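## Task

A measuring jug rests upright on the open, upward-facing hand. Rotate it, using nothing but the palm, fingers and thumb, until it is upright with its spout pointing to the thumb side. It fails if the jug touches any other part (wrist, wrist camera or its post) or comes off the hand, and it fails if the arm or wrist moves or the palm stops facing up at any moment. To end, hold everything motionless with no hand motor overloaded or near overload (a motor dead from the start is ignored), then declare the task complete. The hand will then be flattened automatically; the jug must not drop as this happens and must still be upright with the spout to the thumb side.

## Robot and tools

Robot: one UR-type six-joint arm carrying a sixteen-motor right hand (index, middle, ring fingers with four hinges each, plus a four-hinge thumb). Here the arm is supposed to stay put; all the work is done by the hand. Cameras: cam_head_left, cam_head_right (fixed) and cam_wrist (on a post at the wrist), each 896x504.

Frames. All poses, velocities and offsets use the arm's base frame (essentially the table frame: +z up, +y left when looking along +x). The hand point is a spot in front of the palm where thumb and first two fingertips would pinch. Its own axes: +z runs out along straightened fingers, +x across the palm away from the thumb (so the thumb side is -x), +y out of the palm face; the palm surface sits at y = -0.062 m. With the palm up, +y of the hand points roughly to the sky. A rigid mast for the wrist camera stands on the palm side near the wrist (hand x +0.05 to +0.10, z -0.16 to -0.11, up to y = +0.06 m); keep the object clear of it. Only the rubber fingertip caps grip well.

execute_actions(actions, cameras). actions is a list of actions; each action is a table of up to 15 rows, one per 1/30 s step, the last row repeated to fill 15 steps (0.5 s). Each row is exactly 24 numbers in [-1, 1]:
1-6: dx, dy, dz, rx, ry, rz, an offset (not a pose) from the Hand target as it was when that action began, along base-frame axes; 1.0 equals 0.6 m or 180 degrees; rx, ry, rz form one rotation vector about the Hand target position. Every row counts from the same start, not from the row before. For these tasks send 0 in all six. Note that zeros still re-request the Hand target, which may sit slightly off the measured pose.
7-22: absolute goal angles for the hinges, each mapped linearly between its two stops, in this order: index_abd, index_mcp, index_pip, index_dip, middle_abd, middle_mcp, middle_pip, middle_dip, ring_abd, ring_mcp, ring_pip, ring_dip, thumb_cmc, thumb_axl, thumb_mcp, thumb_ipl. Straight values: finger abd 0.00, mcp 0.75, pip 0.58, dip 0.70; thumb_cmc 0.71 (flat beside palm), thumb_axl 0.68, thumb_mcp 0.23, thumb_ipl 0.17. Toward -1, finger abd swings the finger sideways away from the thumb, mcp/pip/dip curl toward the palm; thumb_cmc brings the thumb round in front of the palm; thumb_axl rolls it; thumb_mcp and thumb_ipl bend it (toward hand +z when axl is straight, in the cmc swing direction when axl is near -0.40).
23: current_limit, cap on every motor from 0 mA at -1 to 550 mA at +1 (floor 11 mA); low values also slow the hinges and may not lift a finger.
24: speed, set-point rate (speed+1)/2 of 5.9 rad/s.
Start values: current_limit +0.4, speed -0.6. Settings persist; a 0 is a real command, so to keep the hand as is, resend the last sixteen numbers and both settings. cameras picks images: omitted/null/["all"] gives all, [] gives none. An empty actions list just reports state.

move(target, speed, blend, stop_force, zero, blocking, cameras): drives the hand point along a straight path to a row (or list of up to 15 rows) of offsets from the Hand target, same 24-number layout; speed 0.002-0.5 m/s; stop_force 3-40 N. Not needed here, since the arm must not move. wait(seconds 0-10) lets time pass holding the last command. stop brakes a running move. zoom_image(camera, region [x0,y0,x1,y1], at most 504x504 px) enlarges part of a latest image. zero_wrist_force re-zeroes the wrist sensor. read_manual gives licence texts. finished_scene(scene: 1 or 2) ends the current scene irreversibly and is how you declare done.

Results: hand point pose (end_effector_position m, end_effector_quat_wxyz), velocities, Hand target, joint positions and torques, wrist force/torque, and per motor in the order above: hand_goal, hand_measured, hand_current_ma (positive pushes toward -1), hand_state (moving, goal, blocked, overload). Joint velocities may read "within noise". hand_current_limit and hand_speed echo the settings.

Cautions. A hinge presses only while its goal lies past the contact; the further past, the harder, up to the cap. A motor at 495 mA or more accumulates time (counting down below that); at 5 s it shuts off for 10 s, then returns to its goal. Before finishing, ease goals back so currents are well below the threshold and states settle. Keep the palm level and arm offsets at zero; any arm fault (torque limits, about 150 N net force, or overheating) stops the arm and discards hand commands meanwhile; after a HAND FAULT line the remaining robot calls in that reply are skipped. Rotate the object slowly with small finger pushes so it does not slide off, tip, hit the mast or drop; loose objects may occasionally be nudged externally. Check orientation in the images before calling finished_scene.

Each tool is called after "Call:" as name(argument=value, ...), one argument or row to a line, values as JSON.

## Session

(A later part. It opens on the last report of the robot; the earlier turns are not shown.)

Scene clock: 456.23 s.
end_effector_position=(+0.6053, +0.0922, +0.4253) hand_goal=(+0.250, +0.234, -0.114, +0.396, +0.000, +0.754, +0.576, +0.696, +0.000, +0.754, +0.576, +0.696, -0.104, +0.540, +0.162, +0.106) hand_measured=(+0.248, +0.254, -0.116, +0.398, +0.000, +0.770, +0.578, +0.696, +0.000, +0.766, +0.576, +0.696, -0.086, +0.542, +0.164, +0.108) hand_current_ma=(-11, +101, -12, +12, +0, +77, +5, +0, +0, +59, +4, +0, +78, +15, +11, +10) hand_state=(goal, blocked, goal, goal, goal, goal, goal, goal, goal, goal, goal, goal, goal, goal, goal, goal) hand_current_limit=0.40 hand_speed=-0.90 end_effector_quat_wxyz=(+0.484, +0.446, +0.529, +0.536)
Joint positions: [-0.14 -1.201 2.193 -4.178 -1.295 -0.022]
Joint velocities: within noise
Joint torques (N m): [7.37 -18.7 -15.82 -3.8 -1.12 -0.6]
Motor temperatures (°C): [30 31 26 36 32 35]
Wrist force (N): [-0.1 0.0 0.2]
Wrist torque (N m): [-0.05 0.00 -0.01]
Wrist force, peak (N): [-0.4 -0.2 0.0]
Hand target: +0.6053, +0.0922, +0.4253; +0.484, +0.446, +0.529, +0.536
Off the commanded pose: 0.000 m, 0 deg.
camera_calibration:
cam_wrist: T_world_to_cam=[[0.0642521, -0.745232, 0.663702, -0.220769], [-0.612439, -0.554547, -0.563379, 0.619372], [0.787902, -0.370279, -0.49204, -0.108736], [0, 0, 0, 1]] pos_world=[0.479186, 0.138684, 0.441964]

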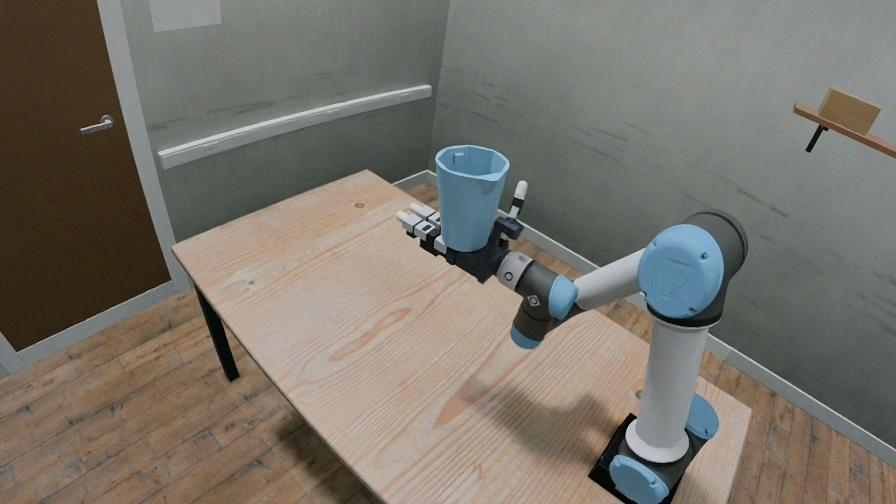

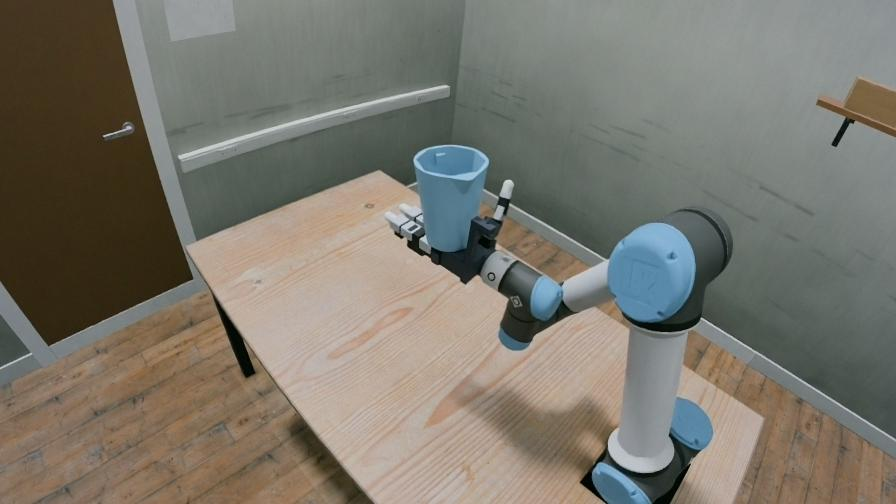

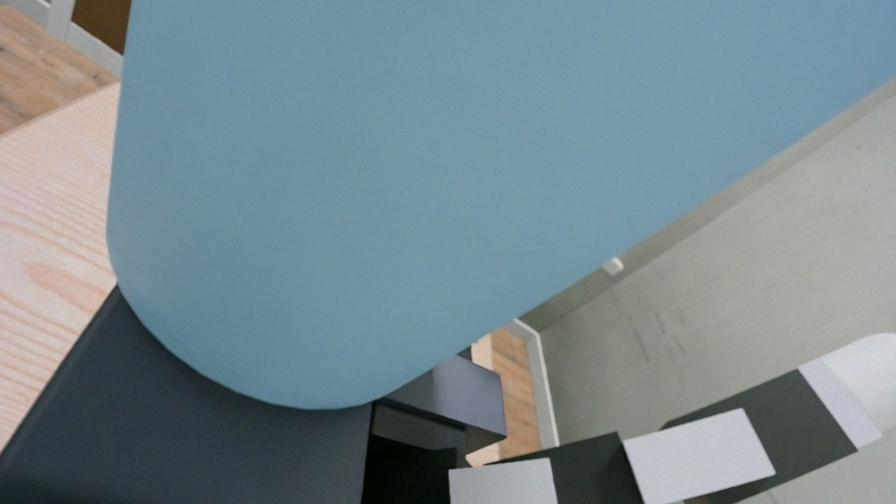

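Call:
execute_actions(
  actions=[
    [[0,0,0,0,0,0, 0.12,0.233,-0.115,0.395, 0,0.754,0.576,0.696, 0,0.754,0.576,0.696, -0.104,0.540,0.162,0.106, 0.4,-0.9]],
    [[0,0,0,0,0,0, 0.03,0.233,-0.115,0.395, 0,0.754,0.576,0.696, 0,0.754,0.576,0.696, -0.104,0.540,0.162,0.106, 0.4,-0.9]],
  ],
  cameras=["cam_head_left", "cam_wrist"],
)

Call:
zoom_image(
  camera="cam_head_left",
  region=[428, 138, 518, 190],
)

Scene clock: 469.50 s.
end_effector_position=(+0.6053, +0.0922, +0.4253) hand_goal=(+0.030, +0.234, -0.114, +0.396, +0.000, +0.754, +0.576, +0.696, +0.000, +0.754, +0.576, +0.696, -0.104, +0.540, +0.162, +0.106) hand_measured=(+0.036, +0.254, -0.116, +0.398, +0.000, +0.770, +0.578, +0.696, +0.000, +0.766, +0.576, +0.696, -0.086, +0.542, +0.164, +0.108) hand_current_ma=(+23, +99, -12, +12, +0, +77, +5, +0, +0, +59, +4, +0, +78, +15, +11, +10) hand_state=(goal, blocked, goal, goal, goal, goal, goal, goal, goal, goal, goal, goal, goal, goal, goal, goal) hand_current_limit=0.40 hand_speed=-0.90 end_effector_quat_wxyz=(+0.484, +0.446, +0.529, +0.536)
Joint positions: [-0.14 -1.201 2.193 -4.178 -1.295 -0.022]
Joint velocities: within noise
Joint torques (N m): [7.59 -18.97 -16.09 -3.84 -1.1 -0.82]
Motor temperatures (°C): [30 31 26 36 32 35]
Wrist force (N): [-0.2 -0.1 0.0]
Wrist torque (N m): [-0.05 0.02 -0.03]
Wrist force, peak (N): [-0.1 -0.5 0.2]
Hand target: +0.6053, +0.0922, +0.4253; +0.484, +0.446, +0.529, +0.536
Off the commanded pose: 0.000 m, 0 deg.
camera_calibration:
cam_wrist: T_world_to_cam=[[0.064252, -0.745232, 0.663702, -0.220769], [-0.612439, -0.554547, -0.563379, 0.619372], [0.787902, -0.370279, -0.49204, -0.108737], [0, 0, 0, 1]] pos_world=[0.479186, 0.138684, 0.441964]
Images, in order (width x height): cam_head_left 896x504, cam_wrist 896x504.

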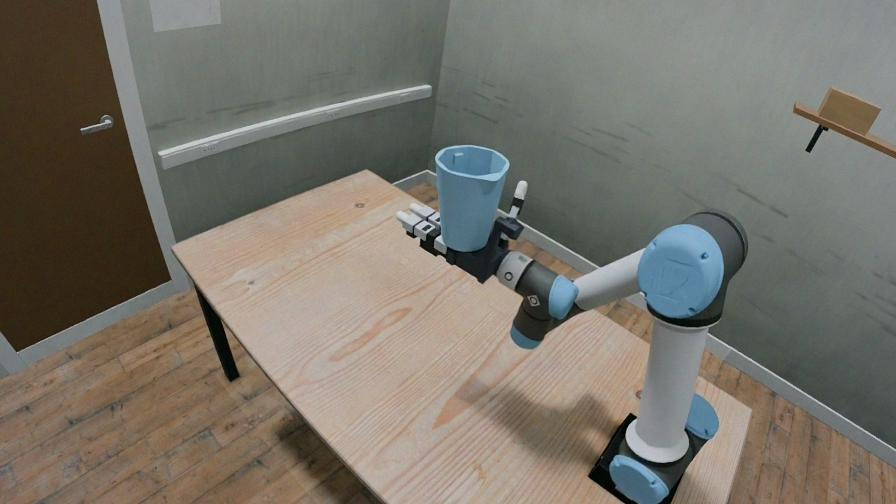

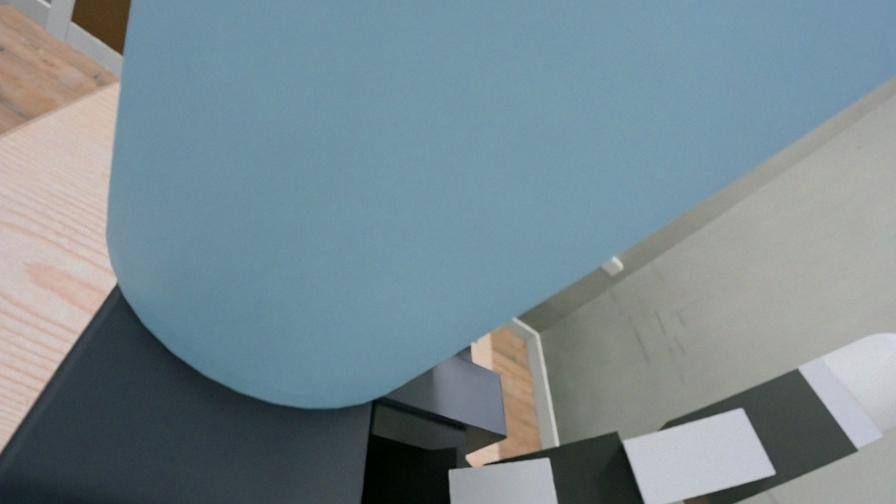

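Scaled by 5.600 from the camera's 896x504 image, which has a finer 1280x720 frame.

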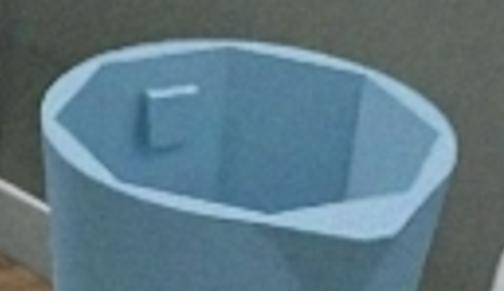

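Call:
execute_actions(
  actions=[
    [[0,0,0,0,0,0, -0.05,0.233,-0.115,0.395, 0,0.754,0.576,0.696, 0,0.754,0.576,0.696, -0.104,0.540,0.162,0.106, 0.4,-0.9]],
  ],
  cameras=["cam_head_left", "cam_wrist"],
)

Call:
zoom_image(
  camera="cam_head_left",
  region=[428, 138, 518, 190],
)

Scene clock: 473.97 s.
end_effector_position=(+0.6053, +0.0922, +0.4253) hand_goal=(-0.050, +0.234, -0.114, +0.396, +0.000, +0.754, +0.576, +0.696, +0.000, +0.754, +0.576, +0.696, -0.104, +0.540, +0.162, +0.106) hand_measured=(-0.044, +0.254, -0.116, +0.398, +0.000, +0.770, +0.578, +0.696, +0.000, +0.766, +0.576, +0.696, -0.086, +0.542, +0.164, +0.108) hand_current_ma=(+23, +98, -12, +12, +0, +77, +5, +0, +0, +59, +4, +0, +78, +15, +11, +10) hand_state=(goal, blocked, goal, goal, goal, goal, goal, goal, goal, goal, goal, goal, goal, goal, goal, goal) hand_current_limit=0.40 hand_speed=-0.90 end_effector_quat_wxyz=(+0.484, +0.446, +0.529, +0.536)
Joint positions: [-0.14 -1.201 2.193 -4.178 -1.295 -0.022]
Joint velocities: within noise
Joint torques (N m): [8.37 -19.08 -15.38 -3.59 -1.51 -0.89]
Motor temperatures (°C): [30 31 26 36 32 35]
Wrist force (N): [-0.2 0.0 0.1]
Wrist torque (N m): [-0.05 0.02 -0.03]
Wrist force, peak (N): [-0.2 -0.3 0.2]
Hand target: +0.6053, +0.0922, +0.4253; +0.484, +0.446, +0.529, +0.536
Off the commanded pose: 0.000 m, 0 deg.
camera_calibration:
cam_wrist: T_world_to_cam=[[0.0642519, -0.745232, 0.663702, -0.220769], [-0.612439, -0.554547, -0.563379, 0.619372], [0.787902, -0.370279, -0.49204, -0.108737], [0, 0, 0, 1]] pos_world=[0.479186, 0.138684, 0.441964]
Images, in order (width x height): cam_head_left 896x504, cam_wrist 896x504.

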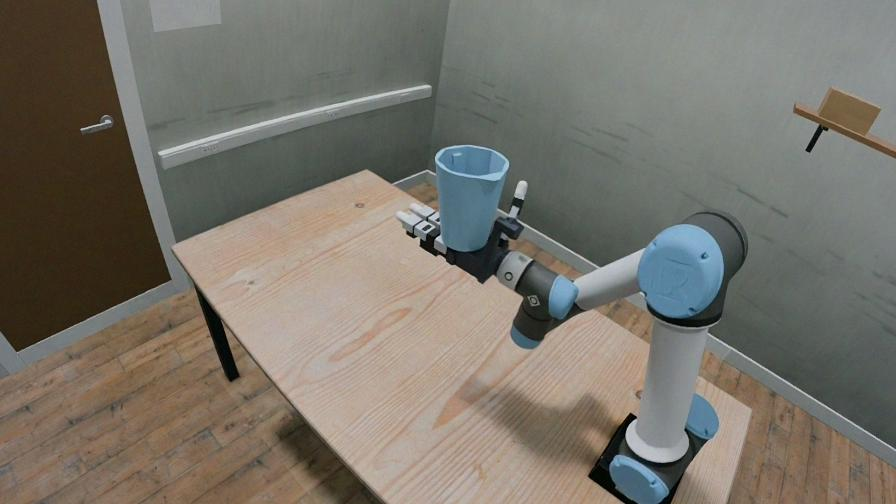

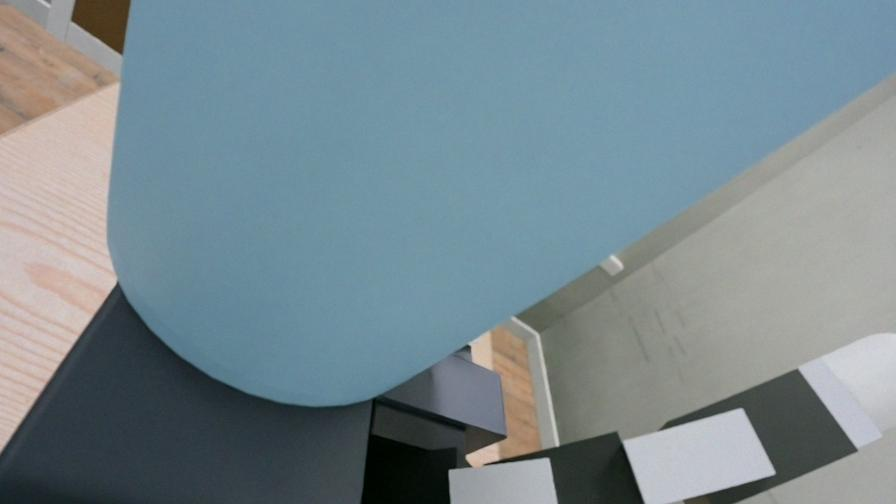

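Scaled by 5.600 from the camera's 896x504 image, which has a finer 1280x720 frame.

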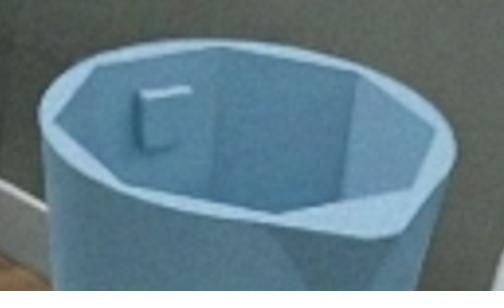

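Call:
execute_actions(
  actions=[
    [[0,0,0,0,0,0, -0.13,0.233,-0.115,0.395, 0,0.754,0.576,0.696, 0,0.754,0.576,0.696, -0.104,0.540,0.162,0.106, 0.4,-0.9]],
  ],
  cameras=["cam_head_left", "cam_wrist"],
)

Call:
zoom_image(
  camera="cam_head_left",
  region=[428, 138, 518, 190],
)

Scene clock: 483.80 s.
end_effector_position=(+0.6053, +0.0922, +0.4253) hand_goal=(-0.130, +0.234, -0.114, +0.396, +0.000, +0.754, +0.576, +0.696, +0.000, +0.754, +0.576, +0.696, -0.104, +0.540, +0.162, +0.106) hand_measured=(-0.124, +0.254, -0.116, +0.398, +0.000, +0.770, +0.578, +0.696, +0.000, +0.766, +0.576, +0.696, -0.086, +0.542, +0.164, +0.108) hand_current_ma=(+22, +97, -12, +12, +0, +77, +5, +0, +0, +59, +4, +0, +78, +15, +11, +10) hand_state=(goal, blocked, goal, goal, goal, goal, goal, goal, goal, goal, goal, goal, goal, goal, goal, goal) hand_current_limit=0.40 hand_speed=-0.90 end_effector_quat_wxyz=(+0.484, +0.446, +0.529, +0.536)
Joint positions: [-0.14 -1.201 2.193 -4.178 -1.295 -0.022]
Joint velocities: within noise
Joint torques (N m): [7.01 -20.7 -15.87 -3.73 -1.25 -0.84]
Motor temperatures (°C): [30 31 25 36 32 35]
Wrist force (N): [0.0 -0.1 0.3]
Wrist torque (N m): [-0.08 -0.01 -0.02]
Wrist force, peak (N): [-0.1 -0.2 0.5]
Hand target: +0.6053, +0.0922, +0.4253; +0.484, +0.446, +0.529, +0.536
Off the commanded pose: 0.000 m, 0 deg.
camera_calibration:
cam_wrist: T_world_to_cam=[[0.0642522, -0.745232, 0.663702, -0.220769], [-0.612439, -0.554547, -0.563379, 0.619372], [0.787902, -0.370279, -0.49204, -0.108737], [0, 0, 0, 1]] pos_world=[0.479186, 0.138684, 0.441964]
Images, in order (width x height): cam_head_left 896x504, cam_wrist 896x504.

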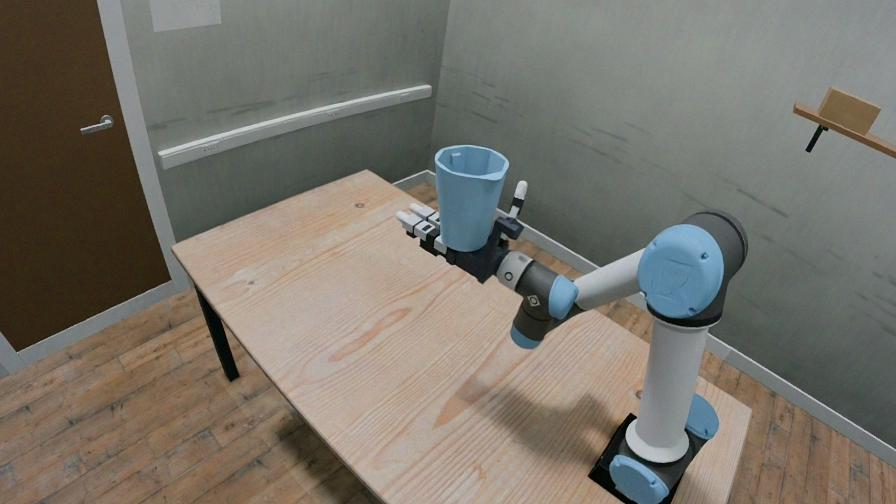

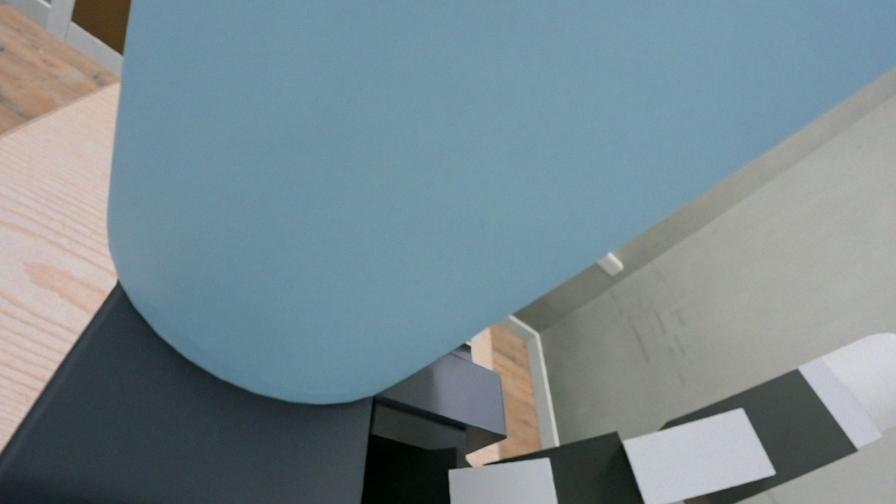

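Scaled by 5.600 from the camera's 896x504 image, which has a finer 1280x720 frame.

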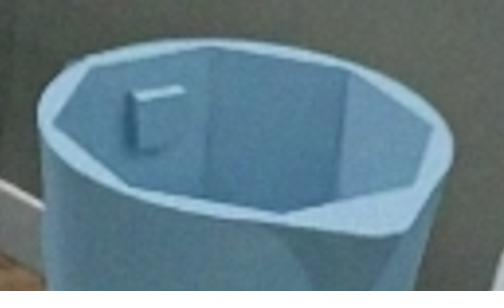

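Call:
execute_actions(
  actions=[
    [[0,0,0,0,0,0, -0.21,0.233,-0.115,0.395, 0,0.754,0.576,0.696, 0,0.754,0.576,0.696, -0.104,0.540,0.162,0.106, 0.4,-0.9]],
    [[0,0,0,0,0,0, -0.27,0.233,-0.115,0.395, 0,0.754,0.576,0.696, 0,0.754,0.576,0.696, -0.104,0.540,0.162,0.106, 0.4,-0.9]],
  ],
  cameras=["cam_head_left", "cam_wrist"],
)

Call:
zoom_image(
  camera="cam_head_left",
  region=[428, 138, 518, 190],
)

Scene clock: 489.63 s.
end_effector_position=(+0.6053, +0.0922, +0.4253) hand_goal=(-0.270, +0.234, -0.114, +0.396, +0.000, +0.754, +0.576, +0.696, +0.000, +0.754, +0.576, +0.696, -0.104, +0.540, +0.162, +0.106) hand_measured=(-0.258, +0.254, -0.114, +0.398, +0.000, +0.770, +0.578, +0.696, +0.000, +0.766, +0.576, +0.696, -0.086, +0.542, +0.164, +0.108) hand_current_ma=(+48, +95, +3, +12, +0, +77, +5, +0, +0, +59, +4, +0, +78, +15, +11, +10) hand_state=(goal, goal, goal, goal, goal, goal, goal, goal, goal, goal, goal, goal, goal, goal, goal, goal) hand_current_limit=0.40 hand_speed=-0.90 end_effector_quat_wxyz=(+0.484, +0.446, +0.529, +0.536)
Joint positions: [-0.14 -1.201 2.193 -4.178 -1.295 -0.022]
Joint velocities: within noise
Joint torques (N m): [7.57 -19.02 -15.43 -3.59 -1.28 -0.82]
Motor temperatures (°C): [30 31 25 36 32 35]
Wrist force (N): [0.0 -0.1 0.2]
Wrist torque (N m): [-0.06 0.00 -0.02]
Wrist force, peak (N): [-0.2 -0.4 0.2]
Hand target: +0.6053, +0.0922, +0.4253; +0.484, +0.446, +0.529, +0.536
Off the commanded pose: 0.000 m, 0 deg.
camera_calibration:
cam_wrist: T_world_to_cam=[[0.064252, -0.745232, 0.663702, -0.220769], [-0.612439, -0.554547, -0.563379, 0.619372], [0.787902, -0.370279, -0.49204, -0.108737], [0, 0, 0, 1]] pos_world=[0.479186, 0.138684, 0.441964]
Images, in order (width x height): cam_head_left 896x504, cam_wrist 896x504.

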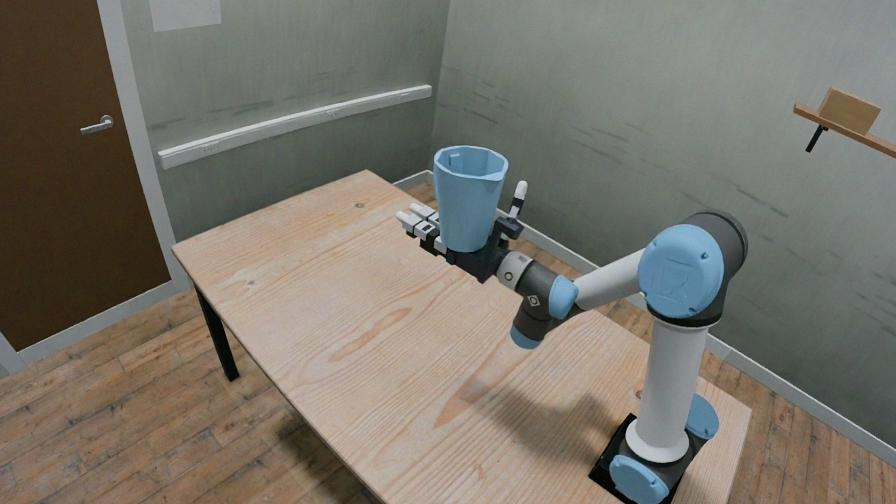

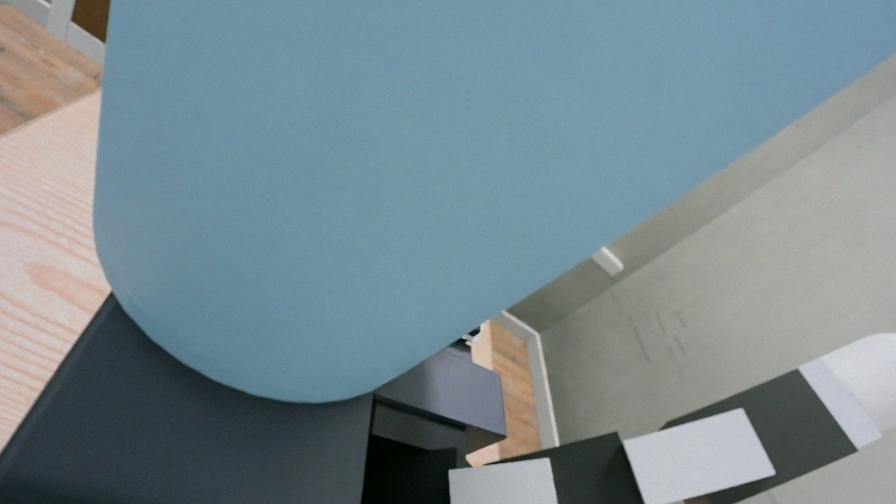

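Scaled by 5.600 from the camera's 896x504 image, which has a finer 1280x720 frame.

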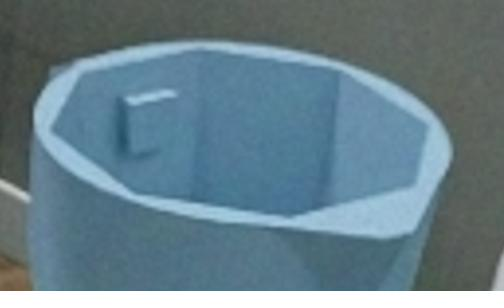

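Call:
execute_actions(
  actions=[
    [[0,0,0,0,0,0, -0.30,0.280,-0.118,0.345, 0,0.754,0.576,0.696, 0,0.754,0.576,0.696, -0.104,0.540,0.162,0.106, 0.4,-0.9]],
    [[0,0,0,0,0,0, -0.323,0.322,-0.126,0.296, 0,0.754,0.576,0.696, 0,0.754,0.576,0.696, -0.104,0.540,0.162,0.106, 0.4,-0.9]],
  ],
  cameras=["cam_head_left", "cam_wrist"],
)

Call:
zoom_image(
  camera="cam_head_left",
  region=[428, 138, 518, 190],
)

Scene clock: 537.13 s.
end_effector_position=(+0.6053, +0.0922, +0.4253) hand_goal=(-0.322, +0.322, -0.126, +0.296, +0.000, +0.754, +0.576, +0.696, +0.000, +0.754, +0.576, +0.696, -0.104, +0.540, +0.162, +0.106) hand_measured=(-0.318, +0.328, -0.124, +0.298, +0.000, +0.770, +0.578, +0.696, +0.000, +0.766, +0.576, +0.696, -0.086, +0.542, +0.164, +0.108) hand_current_ma=(+13, +25, +13, +12, +0, +77, +5, +0, +0, +59, +4, +0, +78, +15, +11, +10) hand_state=(goal, goal, goal, goal, goal, goal, goal, goal, goal, goal, goal, goal, goal, goal, goal, goal) hand_current_limit=0.40 hand_speed=-0.90 end_effector_quat_wxyz=(+0.484, +0.446, +0.529, +0.536)
Joint positions: [-0.14 -1.201 2.193 -4.178 -1.295 -0.022]
Joint velocities: within noise
Joint torques (N m): [8.1 -19.2 -15.5 -3.37 -1.34 -0.56]
Motor temperatures (°C): [30 31 25 36 32 35]
Wrist force (N): [-0.1 0.0 0.2]
Wrist torque (N m): [-0.04 0.00 -0.02]
Wrist force, peak (N): [-0.3 -0.3 0.2]
Hand target: +0.6053, +0.0922, +0.4253; +0.484, +0.446, +0.529, +0.536
Off the commanded pose: 0.000 m, 0 deg.
camera_calibration:
cam_wrist: T_world_to_cam=[[0.064252, -0.745232, 0.663702, -0.220769], [-0.612439, -0.554547, -0.563379, 0.619372], [0.787902, -0.370279, -0.49204, -0.108736], [0, 0, 0, 1]] pos_world=[0.479186, 0.138684, 0.441964]
Images, in order (width x height): cam_head_left 896x504, cam_wrist 896x504.

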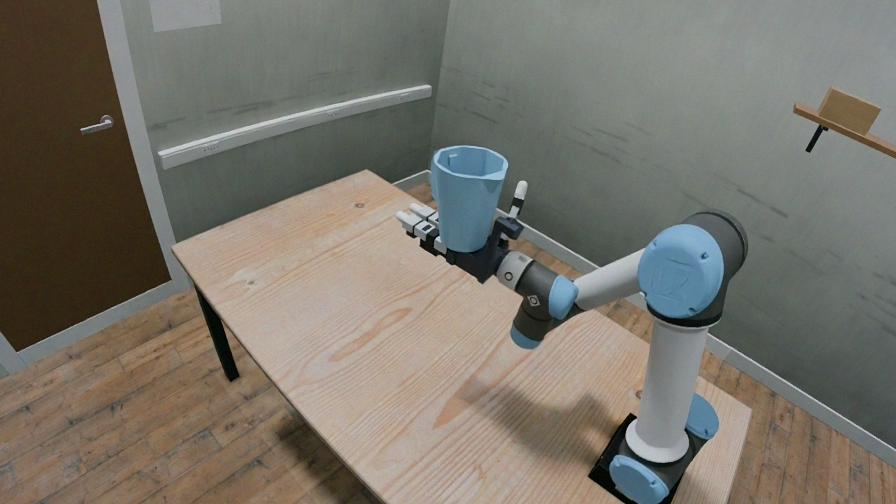

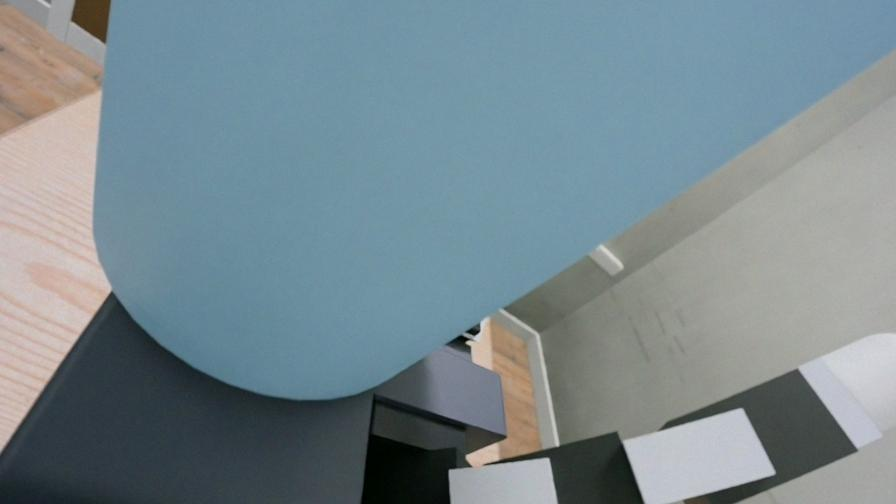

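Scaled by 5.600 from the camera's 896x504 image, which has a finer 1280x720 frame.

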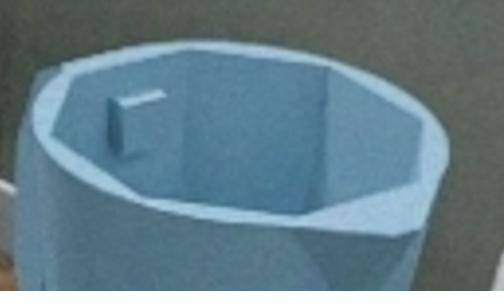

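Call:
zoom_image(
  camera="cam_head_left",
  region=[390, 140, 540, 270],
)

Call:
zoom_image(
  camera="cam_wrist",
  region=[360, 290, 560, 420],
)

Scaled by 3.360 from the camera's 896x504 image, which has a finer 1280x720 frame.

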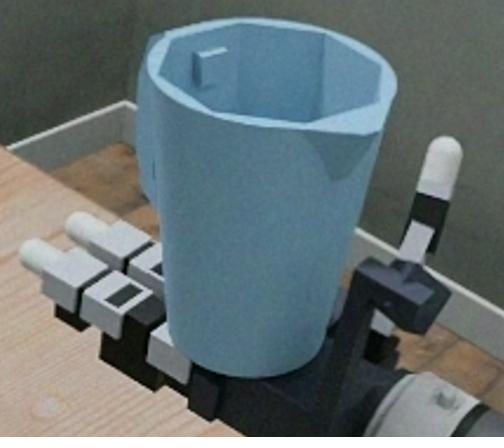

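Scaled by 2.520 from the camera's 896x504 image, which has a finer 1280x720 frame.

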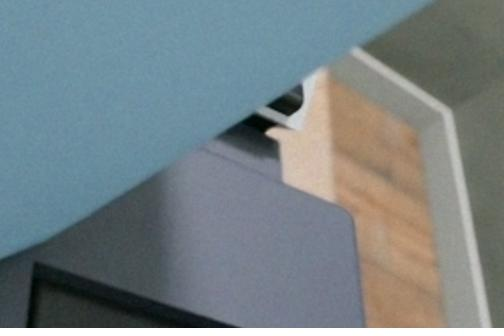

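Call:
zoom_image(
  camera="cam_head_left",
  region=[420, 140, 480, 220],
)

Call:
zoom_image(
  camera="cam_head_right",
  region=[395, 140, 455, 220],
)

Scaled by 6.300 from the camera's 896x504 image, which has a finer 1280x720 frame.

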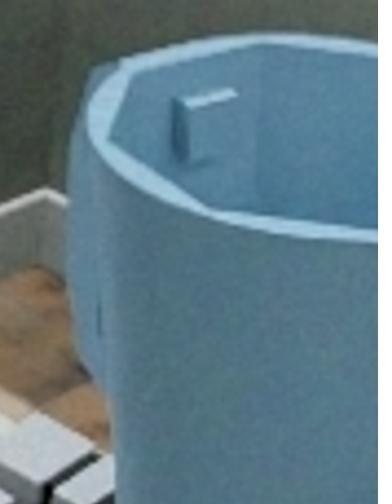

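This scene's latest camera images include none from cam_head_right. They are from: cam_head_left, cam_wrist. cam_head_right's image comes with the result of a call that names it in "cameras".

Call:
execute_actions(
  actions=[
    [[0,0,0,0,0,0, -0.40,0.322,-0.026,0.199, 0,0.754,0.576,0.696, 0,0.754,0.576,0.696, -0.104,0.540,0.162,0.106, 0.4,-0.9]],
  ],
  cameras=["cam_head_left", "cam_head_right", "cam_wrist"],
)

Call:
zoom_image(
  camera="cam_head_left",
  region=[420, 138, 510, 220],
)

Call:
zoom_image(
  camera="cam_head_right",
  region=[395, 138, 495, 230],
)

Scene clock: 686.60 s.
end_effector_position=(+0.6053, +0.0922, +0.4253) hand_goal=(-0.400, +0.322, -0.026, +0.200, +0.000, +0.754, +0.576, +0.696, +0.000, +0.754, +0.576, +0.696, -0.104, +0.540, +0.162, +0.106) hand_measured=(-0.396, +0.330, -0.028, +0.202, +0.000, +0.770, +0.578, +0.696, +0.000, +0.766, +0.576, +0.696, -0.086, +0.542, +0.164, +0.108) hand_current_ma=(+13, +34, -12, +12, +0, +77, +5, +0, +0, +59, +4, +0, +78, +15, +11, +10) hand_state=(goal, goal, goal, goal, goal, goal, goal, goal, goal, goal, goal, goal, goal, goal, goal, goal) hand_current_limit=0.40 hand_speed=-0.90 end_effector_quat_wxyz=(+0.484, +0.446, +0.529, +0.536)
Joint positions: [-0.14 -1.201 2.193 -4.178 -1.295 -0.022]
Joint velocities: within noise
Joint torques (N m): [7.69 -21.67 -11.12 -2.38 -1.71 -0.01]
Motor temperatures (°C): [30 30 25 36 32 35]
Wrist force (N): [-0.2 0.0 0.2]
Wrist torque (N m): [-0.05 0.02 -0.04]
Wrist force, peak (N): [-0.2 -0.3 0.4]
Hand target: +0.6053, +0.0922, +0.4253; +0.484, +0.446, +0.529, +0.536
Off the commanded pose: 0.000 m, 0 deg.
camera_calibration:
cam_wrist: T_world_to_cam=[[0.064252, -0.745232, 0.663702, -0.220769], [-0.612439, -0.554547, -0.563379, 0.619372], [0.787902, -0.370279, -0.49204, -0.108736], [0, 0, 0, 1]] pos_world=[0.479186, 0.138684, 0.441964]

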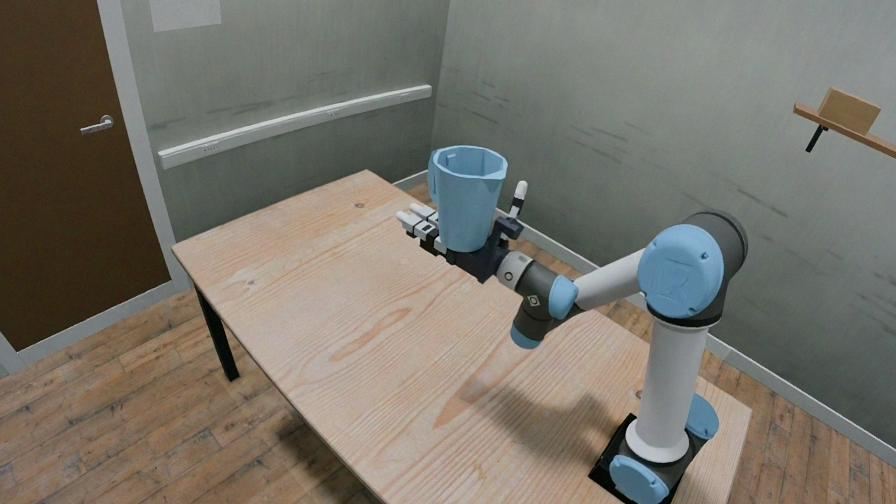

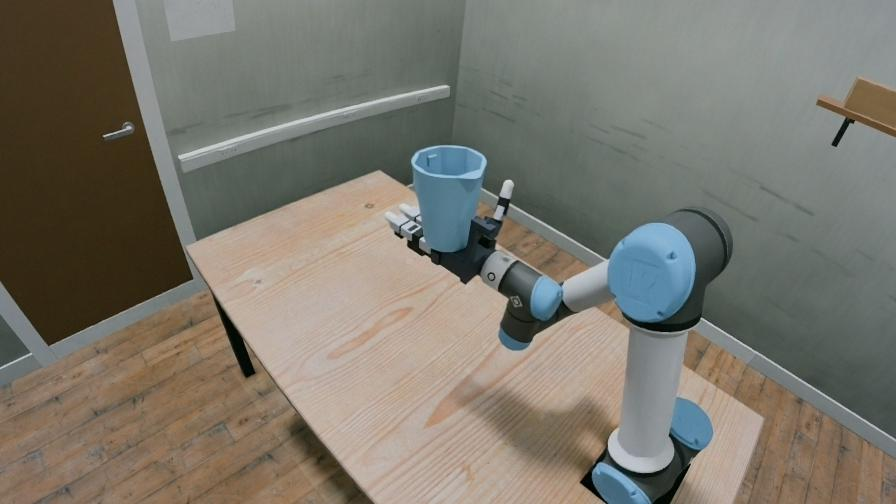

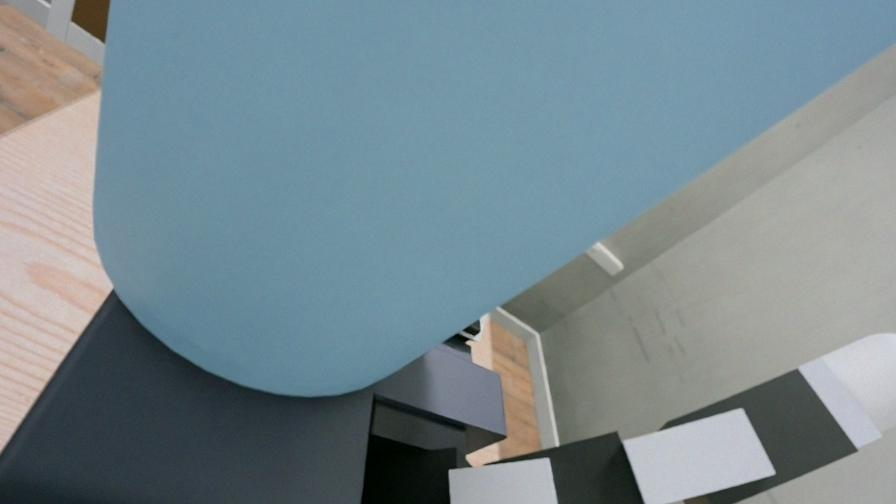

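Scaled by 5.600 from the camera's 896x504 image, which has a finer 1280x720 frame.

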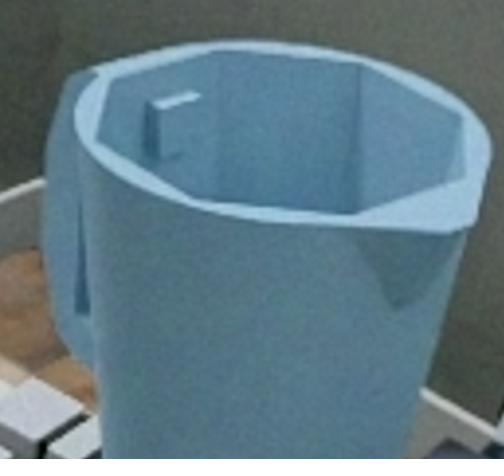

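Scaled by 5.040 from the camera's 896x504 image, which has a finer 1280x720 frame.

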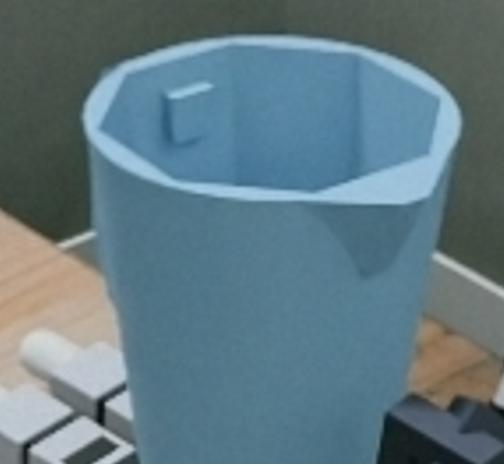

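Call:
execute_actions(
  actions=[],
  cameras=["cam_head_left", "cam_wrist"],
)

Scene clock: 727.13 s.
end_effector_position=(+0.6053, +0.0922, +0.4253) hand_goal=(-0.400, +0.322, -0.026, +0.200, +0.000, +0.754, +0.576, +0.696, +0.000, +0.754, +0.576, +0.696, -0.104, +0.540, +0.162, +0.106) hand_measured=(-0.396, +0.330, -0.028, +0.202, +0.000, +0.770, +0.578, +0.696, +0.000, +0.766, +0.576, +0.696, -0.086, +0.542, +0.164, +0.108) hand_current_ma=(+13, +34, -12, +12, +0, +77, +5, +0, +0, +59, +4, +0, +78, +15, +11, +10) hand_state=(goal, goal, goal, goal, goal, goal, goal, goal, goal, goal, goal, goal, goal, goal, goal, goal) hand_current_limit=0.40 hand_speed=-0.90 end_effector_quat_wxyz=(+0.484, +0.446, +0.529, +0.536)
Joint positions: [-0.14 -1.201 2.193 -4.178 -1.295 -0.022]
Joint velocities: within noise
Joint torques (N m): [7.66 -21.09 -11.07 -2.28 -1.3 -0.1]
Motor temperatures (°C): [30 30 25 36 32 35]
Wrist force (N): [-0.1 -0.2 0.3]
Wrist torque (N m): [-0.09 0.00 -0.03]
Wrist force, peak (N): [-0.3 -0.3 0.4]
Hand target: +0.6053, +0.0922, +0.4253; +0.484, +0.446, +0.529, +0.536
Off the commanded pose: 0.000 m, 0 deg.
camera_calibration:
cam_wrist: T_world_to_cam=[[0.0642519, -0.745232, 0.663702, -0.220769], [-0.612439, -0.554547, -0.563379, 0.619372], [0.787902, -0.370279, -0.49204, -0.108736], [0, 0, 0, 1]] pos_world=[0.479186, 0.138684, 0.441964]
Images, in order (width x height): cam_head_left 896x504, cam_wrist 896x504.

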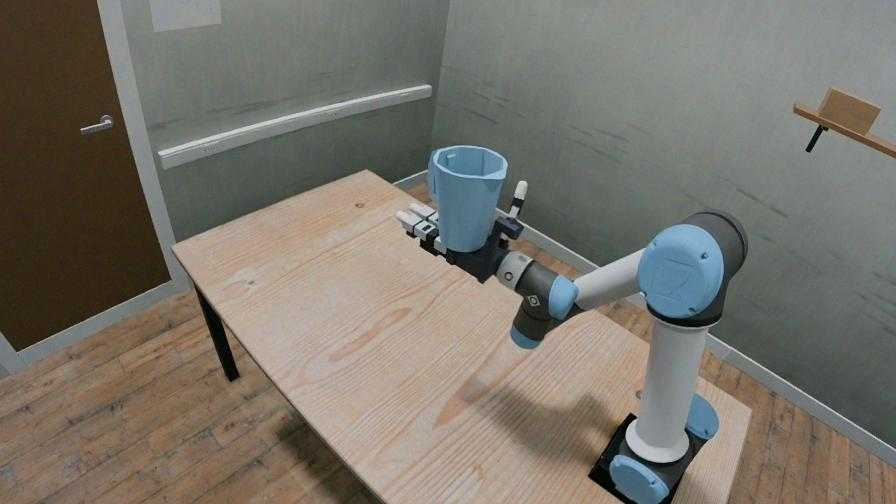

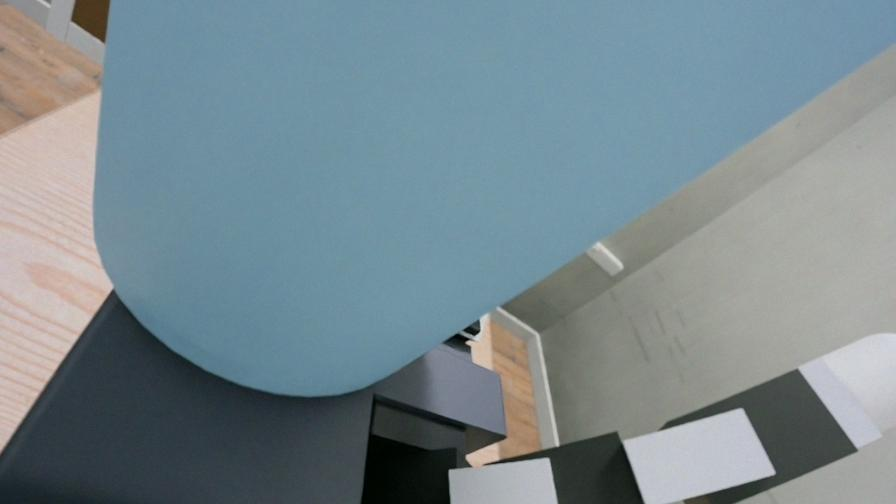

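Call:
execute_actions(
  actions=[
    [[0,0,0,0,0,0,-0.465,0.322,0.104,0.088,0,0.754,0.576,0.696,0,0.754,0.576,0.696,-0.104,0.540,0.162,0.106,0.4,-0.9]],
  ],
  cameras=["cam_head_left", "cam_wrist"],
)

Call:
zoom_image(
  camera="cam_head_left",
  region=[420, 138, 510, 220],
)

Scene clock: 731.03 s.
end_effector_position=(+0.6053, +0.0922, +0.4253) hand_goal=(-0.464, +0.322, +0.104, +0.088, +0.000, +0.754, +0.576, +0.696, +0.000, +0.754, +0.576, +0.696, -0.104, +0.540, +0.162, +0.106) hand_measured=(-0.462, +0.332, +0.102, +0.090, +0.000, +0.770, +0.578, +0.696, +0.000, +0.766, +0.576, +0.696, -0.086, +0.542, +0.164, +0.108) hand_current_ma=(+7, +46, -7, +13, +0, +77, +5, +0, +0, +59, +4, +0, +78, +15, +11, +10) hand_state=(goal, goal, goal, goal, goal, goal, goal, goal, goal, goal, goal, goal, goal, goal, goal, goal) hand_current_limit=0.40 hand_speed=-0.90 end_effector_quat_wxyz=(+0.484, +0.446, +0.529, +0.536)
Joint positions: [-0.14 -1.201 2.193 -4.178 -1.295 -0.022]
Joint velocities: within noise
Joint torques (N m): [7.31 -21.31 -10.84 -2.23 -1.32 -0.18]
Motor temperatures (°C): [30 30 25 36 32 35]
Wrist force (N): [-0.1 0.0 0.2]
Wrist torque (N m): [-0.04 0.00 -0.03]
Wrist force, peak (N): [-0.2 -0.3 0.3]
Hand target: +0.6053, +0.0922, +0.4253; +0.484, +0.446, +0.529, +0.536
Off the commanded pose: 0.000 m, 0 deg.
camera_calibration:
cam_wrist: T_world_to_cam=[[0.0642518, -0.745232, 0.663702, -0.220769], [-0.612439, -0.554547, -0.563379, 0.619372], [0.787902, -0.370279, -0.49204, -0.108737], [0, 0, 0, 1]] pos_world=[0.479186, 0.138684, 0.441964]
Images, in order (width x height): cam_head_left 896x504, cam_wrist 896x504.

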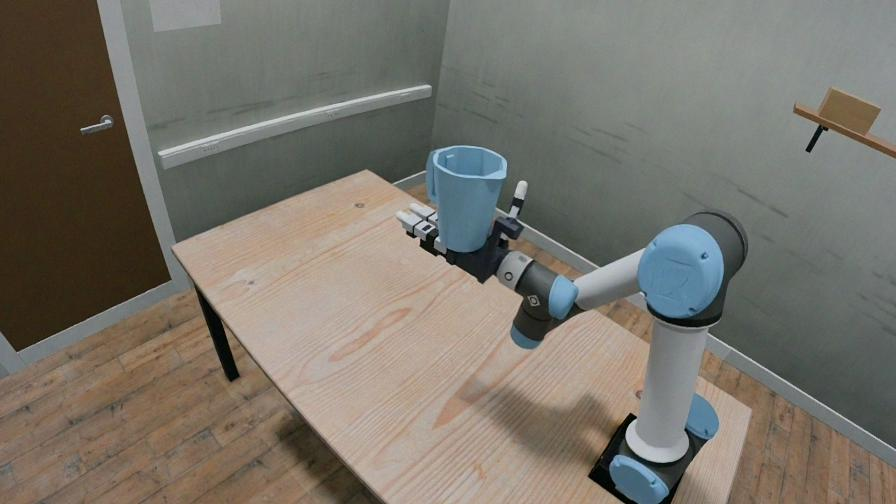

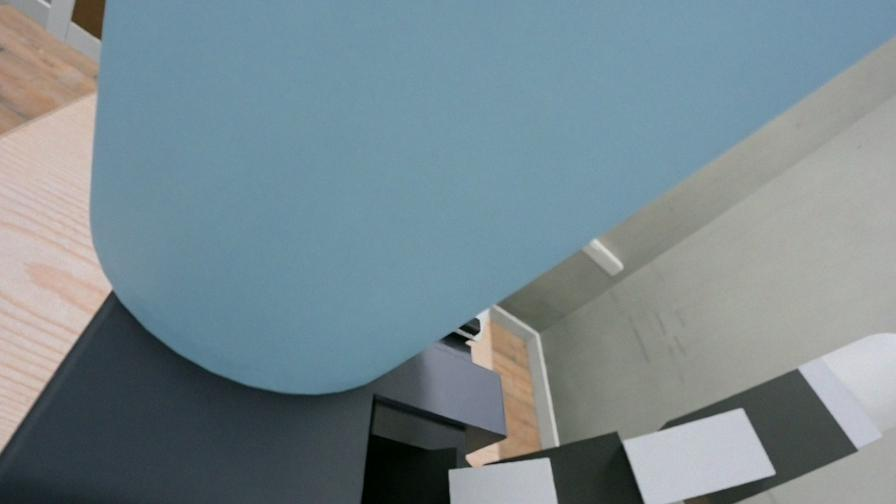

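Scaled by 5.600 from the camera's 896x504 image, which has a finer 1280x720 frame.

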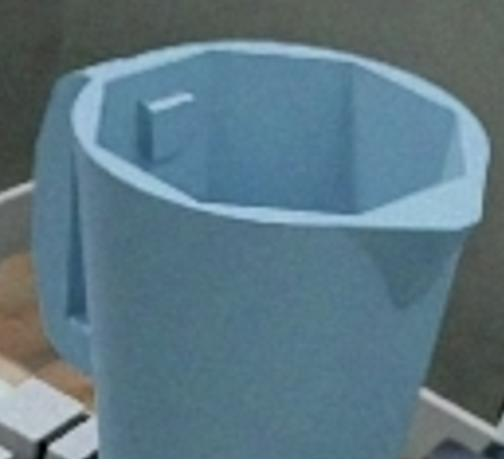

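Call:
execute_actions(
  actions=[
    [[0,0,0,0,0,0,-0.515,0.322,0.159,0.148,0,0.754,0.576,0.696,0,0.754,0.576,0.696,-0.104,0.540,0.162,0.106,0.4,-0.9]],
  ],
  cameras=["cam_head_left", "cam_wrist"],
)

Call:
zoom_image(
  camera="cam_head_left",
  region=[420, 138, 510, 220],
)

Scene clock: 754.70 s.
end_effector_position=(+0.6053, +0.0922, +0.4253) hand_goal=(-0.514, +0.322, +0.160, +0.148, +0.000, +0.754, +0.576, +0.696, +0.000, +0.754, +0.576, +0.696, -0.104, +0.540, +0.162, +0.106) hand_measured=(-0.512, +0.332, +0.158, +0.144, +0.000, +0.770, +0.578, +0.696, +0.000, +0.766, +0.576, +0.696, -0.086, +0.542, +0.164, +0.108) hand_current_ma=(+9, +46, -6, -14, +0, +77, +5, +0, +0, +59, +4, +0, +78, +15, +11, +10) hand_state=(goal, goal, goal, goal, goal, goal, goal, goal, goal, goal, goal, goal, goal, goal, goal, goal) hand_current_limit=0.40 hand_speed=-0.90 end_effector_quat_wxyz=(+0.484, +0.446, +0.529, +0.536)
Joint positions: [-0.14 -1.201 2.193 -4.178 -1.295 -0.022]
Joint velocities: within noise
Joint torques (N m): [7.09 -21.82 -9.84 -2.05 -1.28 0.01]
Motor temperatures (°C): [30 30 25 36 32 35]
Wrist force (N): [-0.1 0.0 0.2]
Wrist torque (N m): [-0.05 0.01 -0.04]
Wrist force, peak (N): [-0.2 -0.2 0.4]
Hand target: +0.6053, +0.0922, +0.4253; +0.484, +0.446, +0.529, +0.536
Off the commanded pose: 0.000 m, 0 deg.
camera_calibration:
cam_wrist: T_world_to_cam=[[0.0642519, -0.745232, 0.663702, -0.220769], [-0.612439, -0.554547, -0.563379, 0.619372], [0.787902, -0.370279, -0.49204, -0.108737], [0, 0, 0, 1]] pos_world=[0.479186, 0.138684, 0.441964]
Images, in order (width x height): cam_head_left 896x504, cam_wrist 896x504.

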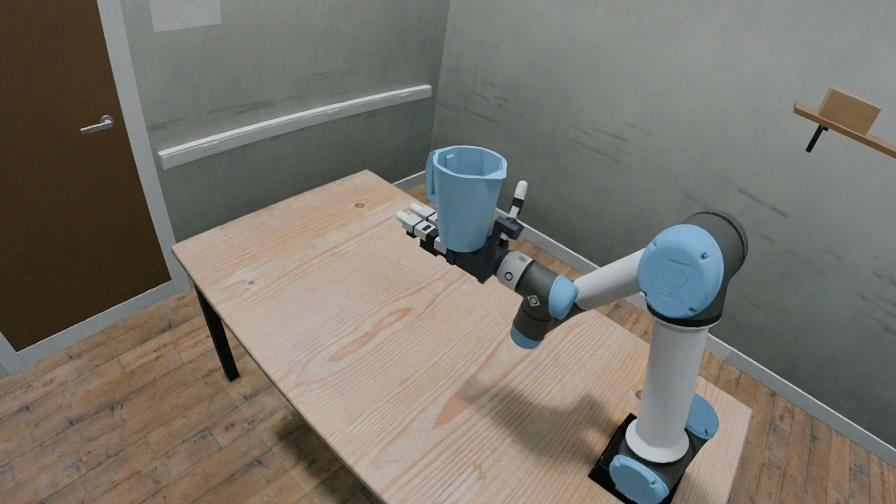

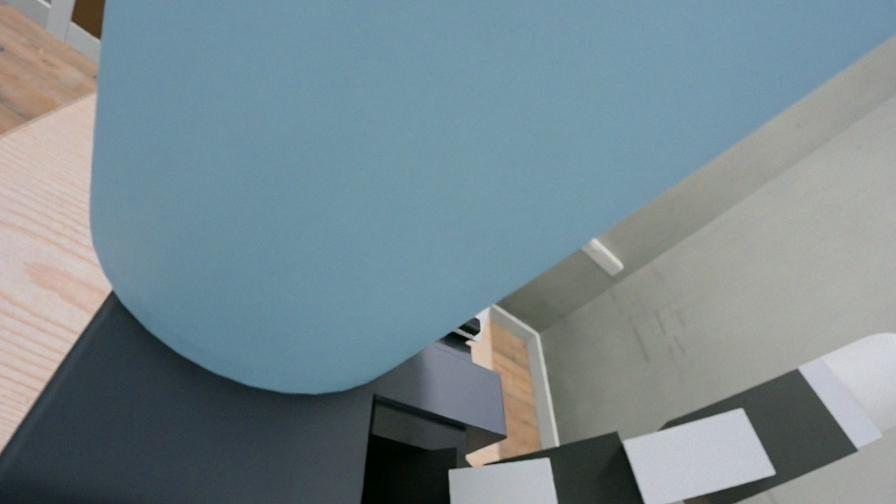

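Scaled by 5.600 from the camera's 896x504 image, which has a finer 1280x720 frame.

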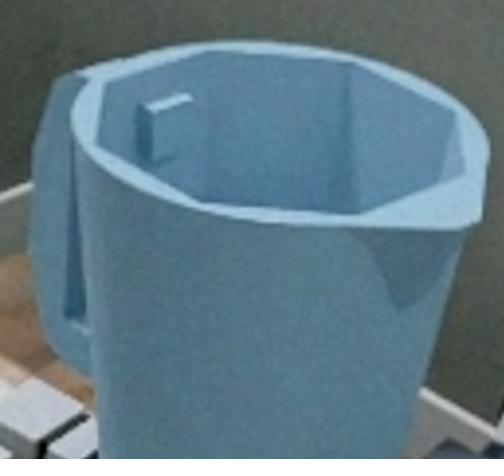

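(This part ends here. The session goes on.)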